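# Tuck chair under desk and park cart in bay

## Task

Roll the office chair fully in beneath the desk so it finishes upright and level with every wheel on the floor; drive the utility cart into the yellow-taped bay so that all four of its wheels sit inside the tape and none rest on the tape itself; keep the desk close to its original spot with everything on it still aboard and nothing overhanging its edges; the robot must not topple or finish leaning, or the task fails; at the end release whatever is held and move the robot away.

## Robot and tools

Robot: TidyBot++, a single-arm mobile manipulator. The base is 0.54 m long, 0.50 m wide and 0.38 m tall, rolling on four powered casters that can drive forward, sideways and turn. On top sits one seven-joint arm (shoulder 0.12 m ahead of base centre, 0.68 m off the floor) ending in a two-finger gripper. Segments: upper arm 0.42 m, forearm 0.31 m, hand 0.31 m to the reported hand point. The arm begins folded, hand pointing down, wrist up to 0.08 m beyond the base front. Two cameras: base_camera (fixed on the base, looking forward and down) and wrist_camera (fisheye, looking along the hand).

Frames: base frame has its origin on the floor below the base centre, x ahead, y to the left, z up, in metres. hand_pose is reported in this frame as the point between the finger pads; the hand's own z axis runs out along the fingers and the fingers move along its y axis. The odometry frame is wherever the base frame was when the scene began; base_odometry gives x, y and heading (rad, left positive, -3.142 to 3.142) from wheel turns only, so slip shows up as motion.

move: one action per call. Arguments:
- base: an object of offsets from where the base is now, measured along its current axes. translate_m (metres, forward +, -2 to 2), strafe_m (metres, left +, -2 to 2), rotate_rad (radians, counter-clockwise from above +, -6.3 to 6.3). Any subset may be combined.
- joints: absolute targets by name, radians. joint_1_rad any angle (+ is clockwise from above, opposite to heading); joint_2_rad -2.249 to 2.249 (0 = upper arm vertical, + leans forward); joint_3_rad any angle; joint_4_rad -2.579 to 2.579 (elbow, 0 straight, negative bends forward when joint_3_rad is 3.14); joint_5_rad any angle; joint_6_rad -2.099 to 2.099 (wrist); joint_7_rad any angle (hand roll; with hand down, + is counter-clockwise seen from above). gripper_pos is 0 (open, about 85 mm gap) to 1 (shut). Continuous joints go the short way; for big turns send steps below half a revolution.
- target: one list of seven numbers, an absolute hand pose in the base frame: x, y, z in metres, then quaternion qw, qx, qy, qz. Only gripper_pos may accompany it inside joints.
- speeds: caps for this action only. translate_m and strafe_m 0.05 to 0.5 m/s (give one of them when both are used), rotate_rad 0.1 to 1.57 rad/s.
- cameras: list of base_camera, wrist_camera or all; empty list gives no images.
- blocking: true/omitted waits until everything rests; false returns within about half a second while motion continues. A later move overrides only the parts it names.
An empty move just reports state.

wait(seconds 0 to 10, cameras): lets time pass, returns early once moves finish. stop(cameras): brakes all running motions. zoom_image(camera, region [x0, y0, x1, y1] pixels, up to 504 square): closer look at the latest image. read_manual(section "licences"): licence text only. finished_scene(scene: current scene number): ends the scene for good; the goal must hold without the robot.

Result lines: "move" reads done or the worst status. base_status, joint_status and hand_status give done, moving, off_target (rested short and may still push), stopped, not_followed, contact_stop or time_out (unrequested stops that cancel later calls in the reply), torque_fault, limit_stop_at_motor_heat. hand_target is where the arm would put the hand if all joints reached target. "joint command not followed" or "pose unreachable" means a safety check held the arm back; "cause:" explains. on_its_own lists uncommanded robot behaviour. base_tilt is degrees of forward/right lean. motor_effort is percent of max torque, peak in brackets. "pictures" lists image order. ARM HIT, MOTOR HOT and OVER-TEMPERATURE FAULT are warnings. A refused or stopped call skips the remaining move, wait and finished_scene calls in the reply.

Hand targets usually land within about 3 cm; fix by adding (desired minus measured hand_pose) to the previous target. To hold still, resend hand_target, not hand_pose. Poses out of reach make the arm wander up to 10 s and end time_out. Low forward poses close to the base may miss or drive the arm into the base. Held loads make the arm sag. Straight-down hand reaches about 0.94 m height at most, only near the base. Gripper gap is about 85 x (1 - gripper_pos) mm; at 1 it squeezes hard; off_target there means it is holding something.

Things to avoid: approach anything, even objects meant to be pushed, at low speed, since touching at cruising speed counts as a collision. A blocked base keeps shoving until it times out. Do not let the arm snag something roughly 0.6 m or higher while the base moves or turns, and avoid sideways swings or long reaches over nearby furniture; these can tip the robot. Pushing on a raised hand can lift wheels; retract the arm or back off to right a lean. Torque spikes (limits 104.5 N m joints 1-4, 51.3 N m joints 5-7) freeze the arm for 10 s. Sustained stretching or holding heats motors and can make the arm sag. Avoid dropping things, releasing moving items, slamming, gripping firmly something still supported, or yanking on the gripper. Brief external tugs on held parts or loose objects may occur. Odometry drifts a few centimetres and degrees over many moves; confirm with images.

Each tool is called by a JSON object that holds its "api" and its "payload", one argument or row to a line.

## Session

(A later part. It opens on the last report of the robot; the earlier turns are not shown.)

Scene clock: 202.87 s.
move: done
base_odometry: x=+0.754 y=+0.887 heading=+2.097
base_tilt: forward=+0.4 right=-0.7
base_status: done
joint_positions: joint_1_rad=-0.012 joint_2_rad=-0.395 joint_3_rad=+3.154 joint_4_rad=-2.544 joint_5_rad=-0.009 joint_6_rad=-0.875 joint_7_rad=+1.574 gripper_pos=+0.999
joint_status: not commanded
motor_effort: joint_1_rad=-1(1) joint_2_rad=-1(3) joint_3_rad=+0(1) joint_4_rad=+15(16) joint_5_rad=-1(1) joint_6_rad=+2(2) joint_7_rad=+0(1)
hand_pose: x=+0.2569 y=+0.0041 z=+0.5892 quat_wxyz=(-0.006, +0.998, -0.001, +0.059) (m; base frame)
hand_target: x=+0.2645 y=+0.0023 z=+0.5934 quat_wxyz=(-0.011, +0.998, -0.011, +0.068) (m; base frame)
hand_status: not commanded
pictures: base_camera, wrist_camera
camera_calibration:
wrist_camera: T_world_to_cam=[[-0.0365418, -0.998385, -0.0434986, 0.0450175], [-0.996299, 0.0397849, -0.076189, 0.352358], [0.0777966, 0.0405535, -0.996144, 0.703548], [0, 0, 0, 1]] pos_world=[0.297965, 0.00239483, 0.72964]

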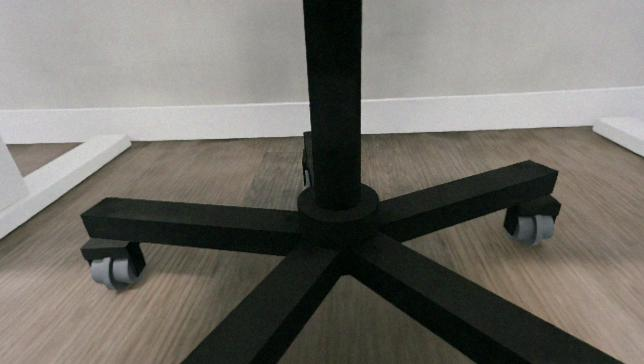

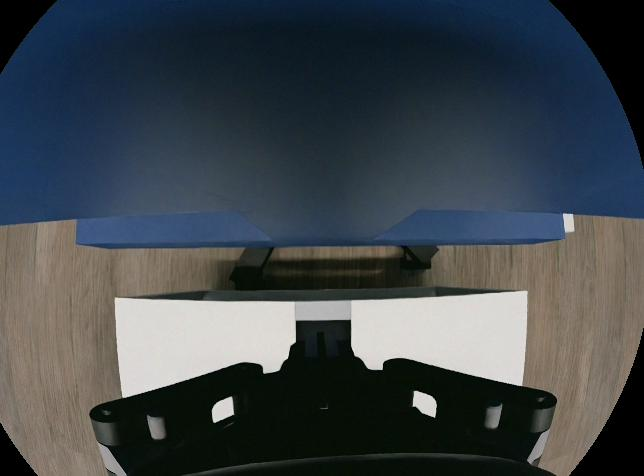

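{"api": "move", "payload": {
  "base": {"translate_m":0.02},
  "speeds": {"translate_m":0.05},
  "cameras": ["wrist_camera"]
}}

{"api": "move", "payload": {
  "base": {"translate_m":-0.65},
  "cameras": []
}}

{"api": "move", "payload": {
  "joints": {"joint_6_rad":0.2}
}}

Scene clock: 207.53 s.
move: done
base_odometry: x=+0.744 y=+0.904 heading=+2.098
base_tilt: forward=+0.4 right=-0.7
base_status: done
joint_positions: joint_1_rad=-0.011 joint_2_rad=-0.396 joint_3_rad=+3.154 joint_4_rad=-2.551 joint_5_rad=-0.009 joint_6_rad=-0.880 joint_7_rad=+1.574 gripper_pos=+0.999
joint_status: not commanded
motor_effort: joint_1_rad=+0(2) joint_2_rad=+0(2) joint_3_rad=-1(2) joint_4_rad=+16(20) joint_5_rad=+0(2) joint_6_rad=+3(8) joint_7_rad=+0(1)
hand_pose: x=+0.2522 y=+0.0040 z=+0.5871 quat_wxyz=(-0.006, +0.999, -0.002, +0.053) (m; base frame)
hand_target: x=+0.2645 y=+0.0023 z=+0.5934 quat_wxyz=(-0.011, +0.998, -0.011, +0.068) (m; base frame)
hand_status: not commanded
pictures: wrist_camera
camera_calibration:
wrist_camera: T_world_to_cam=[[-0.0382501, -0.998334, -0.0432092, 0.0448745], [-0.99707, 0.0409969, -0.0645817, 0.340852], [0.0662455, 0.0406124, -0.996977, 0.705206], [0, 0, 0, 1]] pos_world=[0.294853, 0.0021858, 0.727025]

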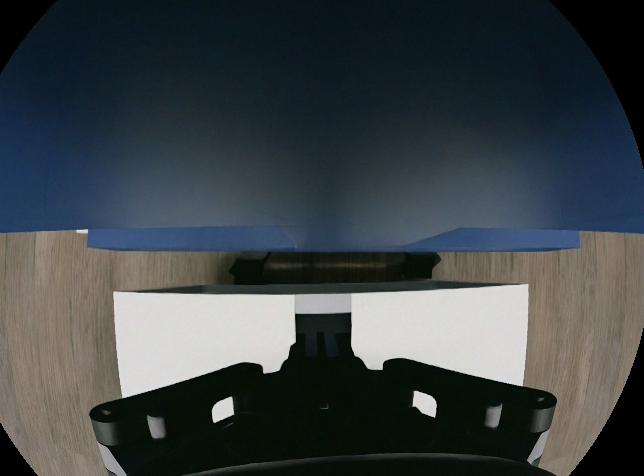

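Scene clock: 210.20 s.
move: done
base_odometry: x=+1.070 y=+0.342 heading=+2.097
base_tilt: forward=+0.4 right=-0.8
base_status: done
joint_positions: joint_1_rad=-0.011 joint_2_rad=-0.398 joint_3_rad=+3.154 joint_4_rad=-2.538 joint_5_rad=-0.009 joint_6_rad=-0.880 joint_7_rad=+1.574 gripper_pos=+0.999
joint_status: not commanded
motor_effort: joint_1_rad=-1(1) joint_2_rad=-1(3) joint_3_rad=-1(1) joint_4_rad=+15(16) joint_5_rad=+0(1) joint_6_rad=+1(3) joint_7_rad=+0(0)
hand_pose: x=+0.2588 y=+0.0039 z=+0.5914 quat_wxyz=(-0.006, +0.998, -0.002, +0.061) (m; base frame)
hand_target: x=+0.2645 y=+0.0023 z=+0.5934 quat_wxyz=(-0.011, +0.998, -0.011, +0.068) (m; base frame)
hand_status: not commanded
pictures: none
No camera images: "cameras" was empty.

Scene clock: 211.93 s.
move: done
base_odometry: x=+1.070 y=+0.342 heading=+2.097
base_tilt: forward=+0.4 right=-0.7
base_status: not commanded
joint_positions: joint_1_rad=-0.011 joint_2_rad=-0.398 joint_3_rad=+3.154 joint_4_rad=-2.536 joint_5_rad=-0.009 joint_6_rad=+0.172 joint_7_rad=+1.574 gripper_pos=+0.999
joint_status: all done
motor_effort: joint_1_rad=-1(1) joint_2_rad=-5(6) joint_3_rad=-1(1) joint_4_rad=+19(20) joint_5_rad=+0(1) joint_6_rad=+8(9) joint_7_rad=+0(0)
hand_pose: x=+0.5086 y=+0.0001 z=+0.7809 quat_wxyz=(-0.003, +0.832, -0.004, +0.554) (m; base frame)
hand_target: x=+0.5128 y=-0.0119 z=+0.7907 quat_wxyz=(+0.004, +0.823, -0.016, +0.567) (m; base frame)
hand_status: not commanded
pictures: base_camera, wrist_camera
camera_calibration:
wrist_camera: T_world_to_cam=[[0.00557019, -0.998415, -0.056, 0.0469293], [-0.422444, 0.0484089, -0.905095, 0.973334], [0.906372, 0.0286984, -0.421505, 0.00489921], [0, 0, 0, 1]] pos_world=[0.406477, -0.000403775, 0.885654]

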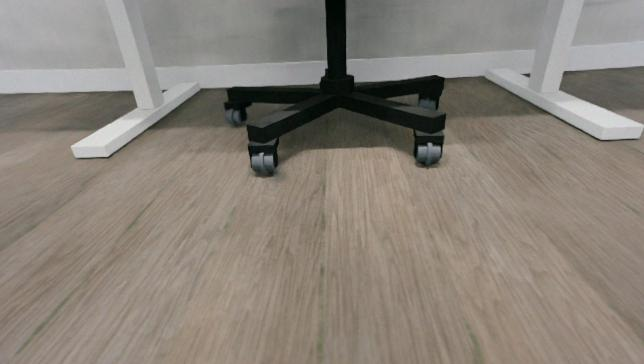

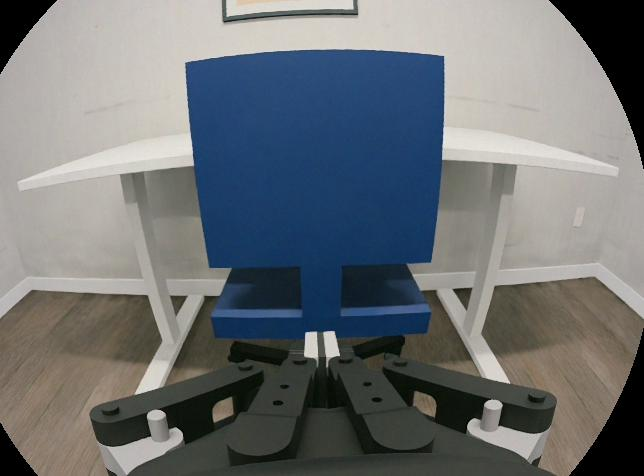

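{"api": "move", "payload": {
  "base": {"translate_m":-0.516,"strafe_m":-1.09,"rotate_rad":1.636}
}}

Scene clock: 225.27 s.
move: done
base_odometry: x=+2.272 y=+0.444 heading=-2.549
base_tilt: forward=+0.4 right=-0.8
base_status: done
joint_positions: joint_1_rad=-0.011 joint_2_rad=-0.398 joint_3_rad=+3.155 joint_4_rad=-2.536 joint_5_rad=-0.009 joint_6_rad=+0.174 joint_7_rad=+1.574 gripper_pos=+0.999
joint_status: not commanded
motor_effort: joint_1_rad=+0(1) joint_2_rad=-5(7) joint_3_rad=-1(1) joint_4_rad=+19(20) joint_5_rad=-1(2) joint_6_rad=+9(9) joint_7_rad=+0(1)
hand_pose: x=+0.5089 y=-0.0001 z=+0.7816 quat_wxyz=(-0.003, +0.832, -0.005, +0.555) (m; base frame)
hand_target: x=+0.5128 y=-0.0119 z=+0.7907 quat_wxyz=(+0.004, +0.823, -0.016, +0.567) (m; base frame)
hand_status: not commanded
pictures: base_camera, wrist_camera
camera_calibration:
wrist_camera: T_world_to_cam=[[0.00515189, -0.998409, -0.0561551, 0.0470686], [-0.420269, 0.0487938, -0.906087, 0.973755], [0.907385, 0.0282683, -0.419349, 0.00273098], [0, 0, 0, 1]] pos_world=[0.406518, -0.000596709, 0.886095]

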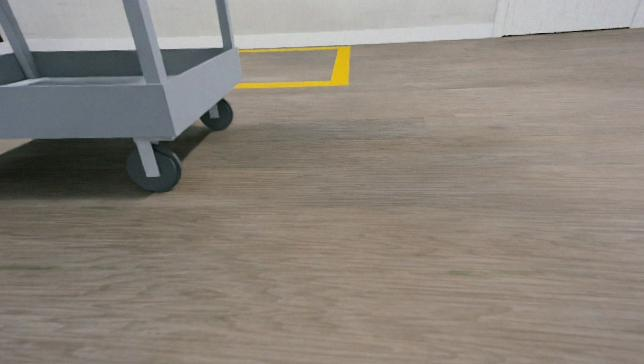

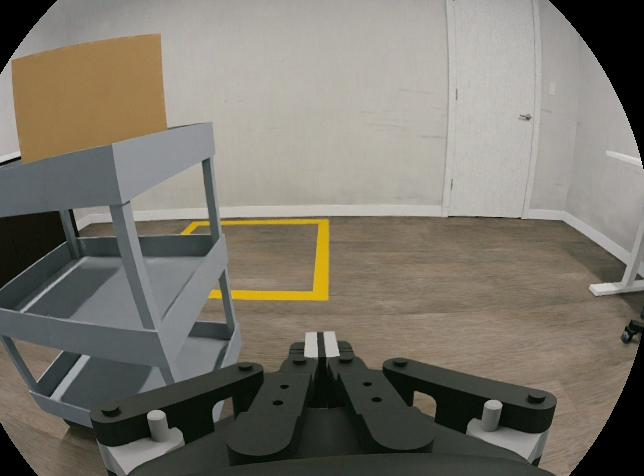

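{"api": "move", "payload": {
  "base": {"strafe_m":0.66,"rotate_rad":-0.06},
  "joints": {"joint_6_rad":-0.87,"joint_1_rad":3.1}
}}

Scene clock: 240.10 s.
move: done
base_odometry: x=+2.641 y=-0.104 heading=-2.609
base_tilt: forward=+0.4 right=-0.7
base_status: done
joint_positions: joint_1_rad=+3.082 joint_2_rad=-0.398 joint_3_rad=+3.157 joint_4_rad=-2.536 joint_5_rad=-0.009 joint_6_rad=-0.830 joint_7_rad=+1.574 gripper_pos=+0.999
joint_status: all done
motor_effort: joint_1_rad=-1(2) joint_2_rad=-1(6) joint_3_rad=+0(2) joint_4_rad=+15(19) joint_5_rad=+0(1) joint_6_rad=+2(9) joint_7_rad=+0(1)
hand_pose: x=-0.0367 y=-0.0110 z=+0.5943 quat_wxyz=(+0.086, +0.021, -0.996, +0.009) (m; base frame)
hand_target: x=-0.0263 y=-0.0084 z=+0.5934 quat_wxyz=(+0.068, +0.010, -0.998, +0.012) (m; base frame)
hand_status: not commanded
pictures: base_camera, wrist_camera
camera_calibration:
wrist_camera: T_world_to_cam=[[-0.00931249, 0.998868, -0.0466523, 0.0442774], [0.991382, 0.00312592, -0.130966, 0.165883], [-0.130672, -0.0474699, -0.990289, 0.719935], [0, 0, 0, 1]] pos_world=[-0.0699656, -0.0105706, 0.736734]

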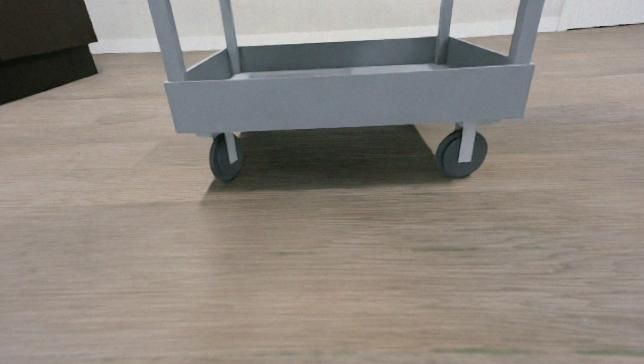

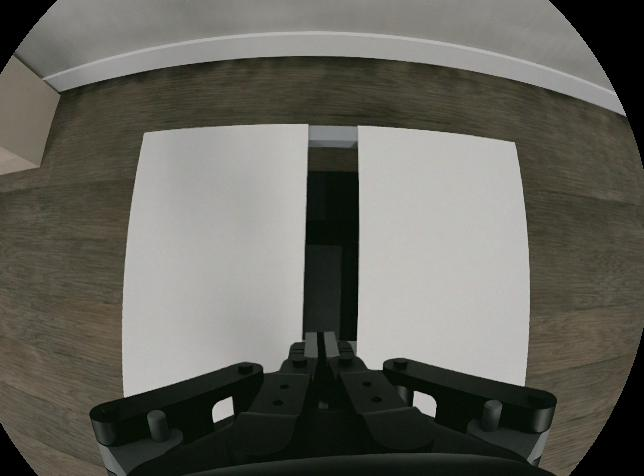

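{"api": "move", "payload": {
  "base": {"strafe_m":-0.1,"translate_m":0.33},
  "cameras": ["base_camera"]
}}

{"api": "move", "payload": {
  "base": {"translate_m":0.4},
  "speeds": {"translate_m":0.06},
  "cameras": ["base_camera"]
}}

Scene clock: 249.40 s.
move: done
base_odometry: x=+2.306 y=-0.185 heading=-2.609
base_tilt: forward=+0.4 right=-0.7
base_status: done
joint_positions: joint_1_rad=+3.083 joint_2_rad=-0.398 joint_3_rad=+3.157 joint_4_rad=-2.536 joint_5_rad=-0.009 joint_6_rad=-0.839 joint_7_rad=+1.574 gripper_pos=+0.999
joint_status: not commanded
motor_effort: joint_1_rad=-1(1) joint_2_rad=-2(3) joint_3_rad=-1(1) joint_4_rad=+15(17) joint_5_rad=+0(1) joint_6_rad=+2(3) joint_7_rad=+0(1)
hand_pose: x=-0.0338 y=-0.0109 z=+0.5938 quat_wxyz=(+0.082, +0.021, -0.996, +0.008) (m; base frame)
hand_target: x=-0.0263 y=-0.0084 z=+0.5934 quat_wxyz=(+0.068, +0.010, -0.998, +0.012) (m; base frame)
hand_status: not commanded
pictures: base_camera

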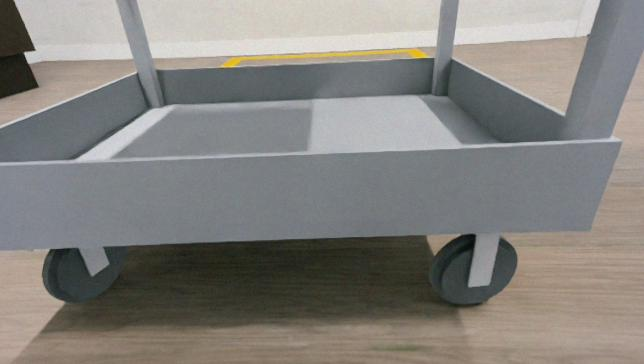

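Scene clock: 256.53 s.
move: done
base_odometry: x=+1.961 y=-0.388 heading=-2.609
base_tilt: forward=+0.4 right=-0.7
base_status: done
joint_positions: joint_1_rad=+3.087 joint_2_rad=-0.384 joint_3_rad=+3.157 joint_4_rad=-2.536 joint_5_rad=-0.009 joint_6_rad=-0.840 joint_7_rad=+1.574 gripper_pos=+0.999
joint_status: not commanded
motor_effort: joint_1_rad=-1(2) joint_2_rad=-2(7) joint_3_rad=-1(1) joint_4_rad=+15(16) joint_5_rad=+0(1) joint_6_rad=+2(3) joint_7_rad=+0(1)
hand_pose: x=-0.0324 y=-0.0101 z=+0.5916 quat_wxyz=(+0.075, +0.019, -0.997, +0.008) (m; base frame)
hand_target: x=-0.0263 y=-0.0084 z=+0.5934 quat_wxyz=(+0.068, +0.010, -0.998, +0.012) (m; base frame)
hand_status: not commanded
pictures: base_camera

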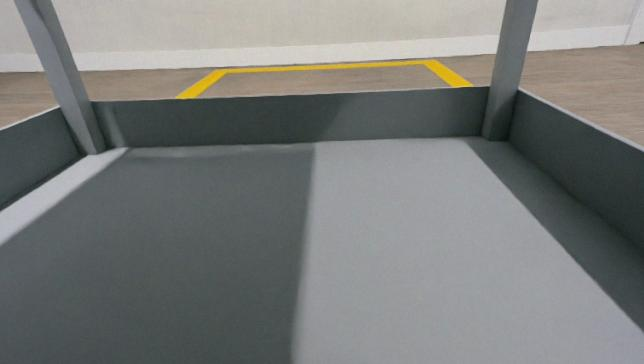

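{"api": "move", "payload": {
  "base": {"translate_m":0.7},
  "speeds": {"translate_m":0.12},
  "cameras": ["base_camera"]
}}

Scene clock: 268.20 s.
move: done
base_odometry: x=+1.358 y=-0.743 heading=-2.609
base_tilt: forward=+0.4 right=-0.7
base_status: done
joint_positions: joint_1_rad=+3.092 joint_2_rad=-0.389 joint_3_rad=+3.157 joint_4_rad=-2.536 joint_5_rad=-0.009 joint_6_rad=-0.841 joint_7_rad=+1.574 gripper_pos=+0.999
joint_status: not commanded
motor_effort: joint_1_rad=-1(3) joint_2_rad=-3(6) joint_3_rad=-1(1) joint_4_rad=+15(16) joint_5_rad=+1(1) joint_6_rad=+2(3) joint_7_rad=+1(1)
hand_pose: x=-0.0326 y=-0.0094 z=+0.5924 quat_wxyz=(+0.077, +0.016, -0.997, +0.008) (m; base frame)
hand_target: x=-0.0263 y=-0.0084 z=+0.5934 quat_wxyz=(+0.068, +0.010, -0.998, +0.012) (m; base frame)
hand_status: not commanded
pictures: base_camera

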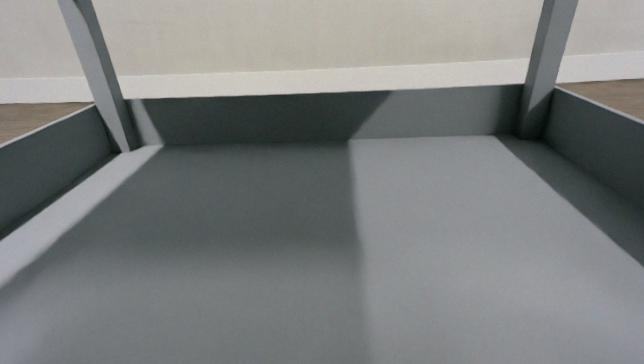

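{"api": "move", "payload": {
  "base": {"translate_m":0.22},
  "speeds": {"translate_m":0.1},
  "cameras": []
}}

{"api": "move", "payload": {
  "base": {"translate_m":-0.65},
  "speeds": {"translate_m":0.3}
}}

{"api": "move", "payload": {
  "joints": {"joint_1_rad":0,"joint_6_rad":0.15}
}}

Scene clock: 281.50 s.
move: done
base_odometry: x=+1.169 y=-0.855 heading=-2.609
base_tilt: forward=+0.4 right=-0.7
base_status: done
joint_positions: joint_1_rad=+3.092 joint_2_rad=-0.385 joint_3_rad=+3.157 joint_4_rad=-2.536 joint_5_rad=-0.009 joint_6_rad=-0.842 joint_7_rad=+1.574 gripper_pos=+0.999
joint_status: not commanded
motor_effort: joint_1_rad=+0(2) joint_2_rad=-2(8) joint_3_rad=-1(1) joint_4_rad=+15(16) joint_5_rad=+0(1) joint_6_rad=+2(3) joint_7_rad=+0(1)
hand_pose: x=-0.0321 y=-0.0093 z=+0.5918 quat_wxyz=(+0.074, +0.016, -0.997, +0.008) (m; base frame)
hand_target: x=-0.0263 y=-0.0084 z=+0.5934 quat_wxyz=(+0.068, +0.010, -0.998, +0.012) (m; base frame)
hand_status: not commanded
pictures: none
No camera images: "cameras" was empty.

Scene clock: 284.60 s.
move: done
base_odometry: x=+1.729 y=-0.525 heading=-2.609
base_tilt: forward=+0.4 right=-0.7
base_status: done
joint_positions: joint_1_rad=+3.092 joint_2_rad=-0.391 joint_3_rad=+3.157 joint_4_rad=-2.536 joint_5_rad=-0.009 joint_6_rad=-0.843 joint_7_rad=+1.574 gripper_pos=+0.999
joint_status: not commanded
motor_effort: joint_1_rad=+0(1) joint_2_rad=-1(3) joint_3_rad=-1(1) joint_4_rad=+15(16) joint_5_rad=-1(1) joint_6_rad=+2(3) joint_7_rad=+0(1)
hand_pose: x=-0.0321 y=-0.0093 z=+0.5925 quat_wxyz=(+0.076, +0.016, -0.997, +0.008) (m; base frame)
hand_target: x=-0.0263 y=-0.0084 z=+0.5934 quat_wxyz=(+0.068, +0.010, -0.998, +0.012) (m; base frame)
hand_status: not commanded
pictures: base_camera, wrist_camera
camera_calibration:
wrist_camera: T_world_to_cam=[[0.00161166, 0.998944, -0.0459091, 0.0424218], [0.993765, -0.00671801, -0.111292, 0.149452], [-0.111483, -0.0454435, -0.992727, 0.720943], [0, 0, 0, 1]] pos_world=[-0.0682162, -0.00861086, 0.73428]

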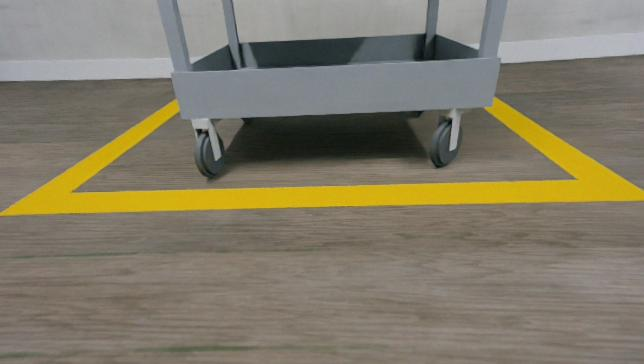

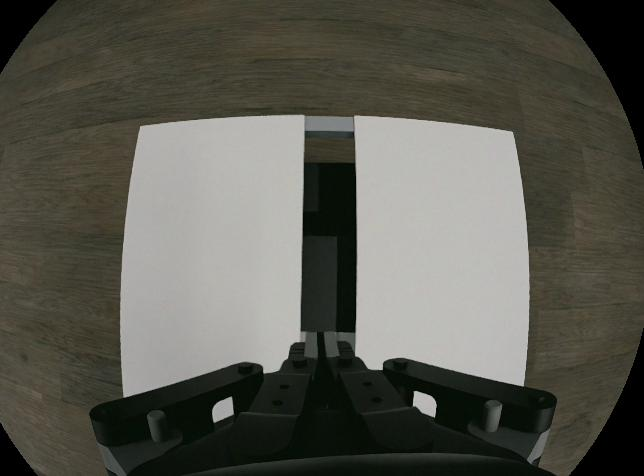

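Scene clock: 288.50 s.
move: done
base_odometry: x=+1.729 y=-0.525 heading=-2.609
base_tilt: forward=+0.4 right=-0.8
base_status: not commanded
joint_positions: joint_1_rad=+0.017 joint_2_rad=-0.391 joint_3_rad=+3.157 joint_4_rad=-2.536 joint_5_rad=-0.009 joint_6_rad=+0.119 joint_7_rad=+1.574 gripper_pos=+0.999
joint_status: all done
motor_effort: joint_1_rad=-1(2) joint_2_rad=-5(6) joint_3_rad=-1(1) joint_4_rad=+19(19) joint_5_rad=+0(1) joint_6_rad=+8(9) joint_7_rad=+0(1)
hand_pose: x=+0.5022 y=-0.0116 z=+0.7632 quat_wxyz=(+0.005, +0.848, -0.018, +0.529) (m; base frame)
hand_target: x=+0.5069 y=-0.0113 z=+0.7763 quat_wxyz=(+0.004, +0.837, -0.016, +0.546) (m; base frame)
hand_status: not commanded
pictures: base_camera, wrist_camera
camera_calibration:
wrist_camera: T_world_to_cam=[[-0.0281708, -0.997939, -0.0576633, 0.0524306], [-0.474254, 0.0641236, -0.87805, 0.960668], [0.879937, 0.00261167, -0.475083, 0.0574337], [0, 0, 0, 1]] pos_world=[0.40654, -0.00942893, 0.873823]

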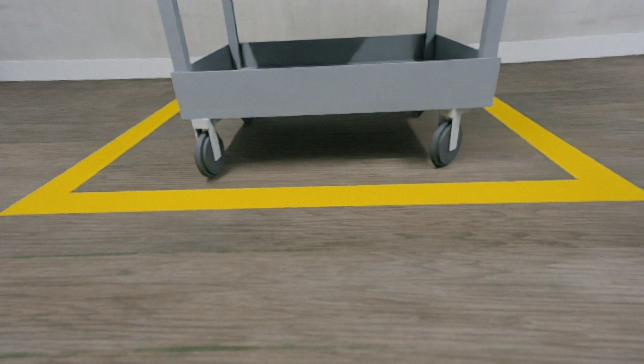

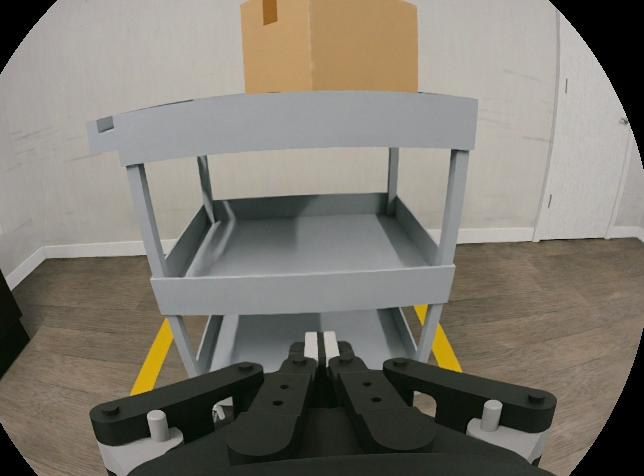

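{"api": "move", "payload": {
  "joints": {"joint_1_rad":3.1,"joint_6_rad":-0.87},
  "base": {"translate_m":0.3},
  "speeds": {"translate_m":0.1},
  "cameras": []
}}

{"api": "move", "payload": {
  "base": {"translate_m":0.58},
  "speeds": {"translate_m":0.08},
  "cameras": []
}}

{"api": "move", "payload": {
  "base": {"translate_m":-0.7},
  "speeds": {"translate_m":0.3}
}}

Scene clock: 297.80 s.
move: done
base_odometry: x=+1.470 y=-0.677 heading=-2.610
base_tilt: forward=+0.4 right=-0.7
base_status: done
joint_positions: joint_1_rad=+3.082 joint_2_rad=-0.393 joint_3_rad=+3.157 joint_4_rad=-2.536 joint_5_rad=-0.009 joint_6_rad=-0.830 joint_7_rad=+1.574 gripper_pos=+0.999
joint_status: all done
motor_effort: joint_1_rad=+0(2) joint_2_rad=-1(6) joint_3_rad=-1(1) joint_4_rad=+14(20) joint_5_rad=+1(1) joint_6_rad=+2(9) joint_7_rad=+0(1)
hand_pose: x=-0.0361 y=-0.0110 z=+0.5934 quat_wxyz=(+0.084, +0.021, -0.996, +0.008) (m; base frame)
hand_target: x=-0.0263 y=-0.0084 z=+0.5934 quat_wxyz=(+0.068, +0.010, -0.998, +0.012) (m; base frame)
hand_status: not commanded
pictures: none
No camera images: "cameras" was empty.

Scene clock: 305.57 s.
move: done
base_odometry: x=+0.970 y=-0.971 heading=-2.610
base_tilt: forward=+0.4 right=-0.7
base_status: done
joint_positions: joint_1_rad=+3.083 joint_2_rad=-0.393 joint_3_rad=+3.157 joint_4_rad=-2.536 joint_5_rad=-0.009 joint_6_rad=-0.837 joint_7_rad=+1.574 gripper_pos=+0.999
joint_status: not commanded
motor_effort: joint_1_rad=-1(1) joint_2_rad=-1(3) joint_3_rad=-1(1) joint_4_rad=+14(16) joint_5_rad=+0(1) joint_6_rad=+2(3) joint_7_rad=+0(1)
hand_pose: x=-0.0340 y=-0.0108 z=+0.5931 quat_wxyz=(+0.080, +0.021, -0.997, +0.008) (m; base frame)
hand_target: x=-0.0263 y=-0.0084 z=+0.5934 quat_wxyz=(+0.068, +0.010, -0.998, +0.012) (m; base frame)
hand_status: not commanded
pictures: none
No camera images: "cameras" was empty.

Scene clock: 308.87 s.
move: done
base_odometry: x=+1.574 y=-0.616 heading=-2.610
base_tilt: forward=+0.4 right=-0.7
base_status: done
joint_positions: joint_1_rad=+3.083 joint_2_rad=-0.396 joint_3_rad=+3.157 joint_4_rad=-2.537 joint_5_rad=-0.009 joint_6_rad=-0.842 joint_7_rad=+1.574 gripper_pos=+0.999
joint_status: not commanded
motor_effort: joint_1_rad=-1(1) joint_2_rad=-1(3) joint_3_rad=-1(1) joint_4_rad=+15(16) joint_5_rad=+0(1) joint_6_rad=+2(3) joint_7_rad=+1(1)
hand_pose: x=-0.0325 y=-0.0107 z=+0.5931 quat_wxyz=(+0.079, +0.021, -0.997, +0.008) (m; base frame)
hand_target: x=-0.0263 y=-0.0084 z=+0.5934 quat_wxyz=(+0.068, +0.010, -0.998, +0.012) (m; base frame)
hand_status: not commanded
pictures: base_camera, wrist_camera
camera_calibration:
wrist_camera: T_world_to_cam=[[-0.00799812, 0.998901, -0.0461799, 0.0437389], [0.993155, 0.00255345, -0.116777, 0.153179], [-0.11653, -0.0467977, -0.992084, 0.7209], [0, 0, 0, 1]] pos_world=[-0.0677742, -0.0103455, 0.735101]

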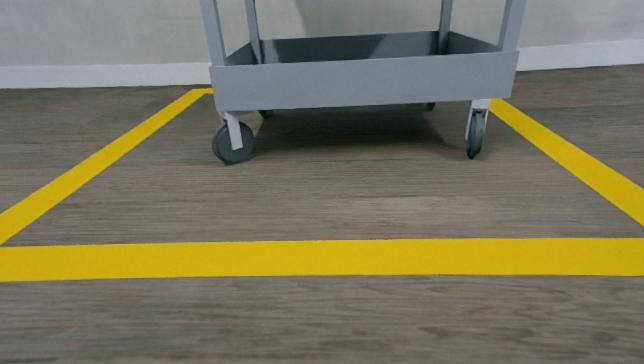

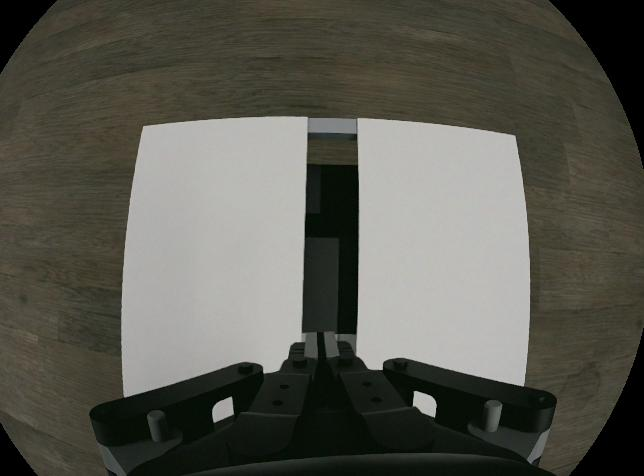

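{"api": "finished_scene", "payload": {
  "scene": 2
}}

The scene is finished: the task was done.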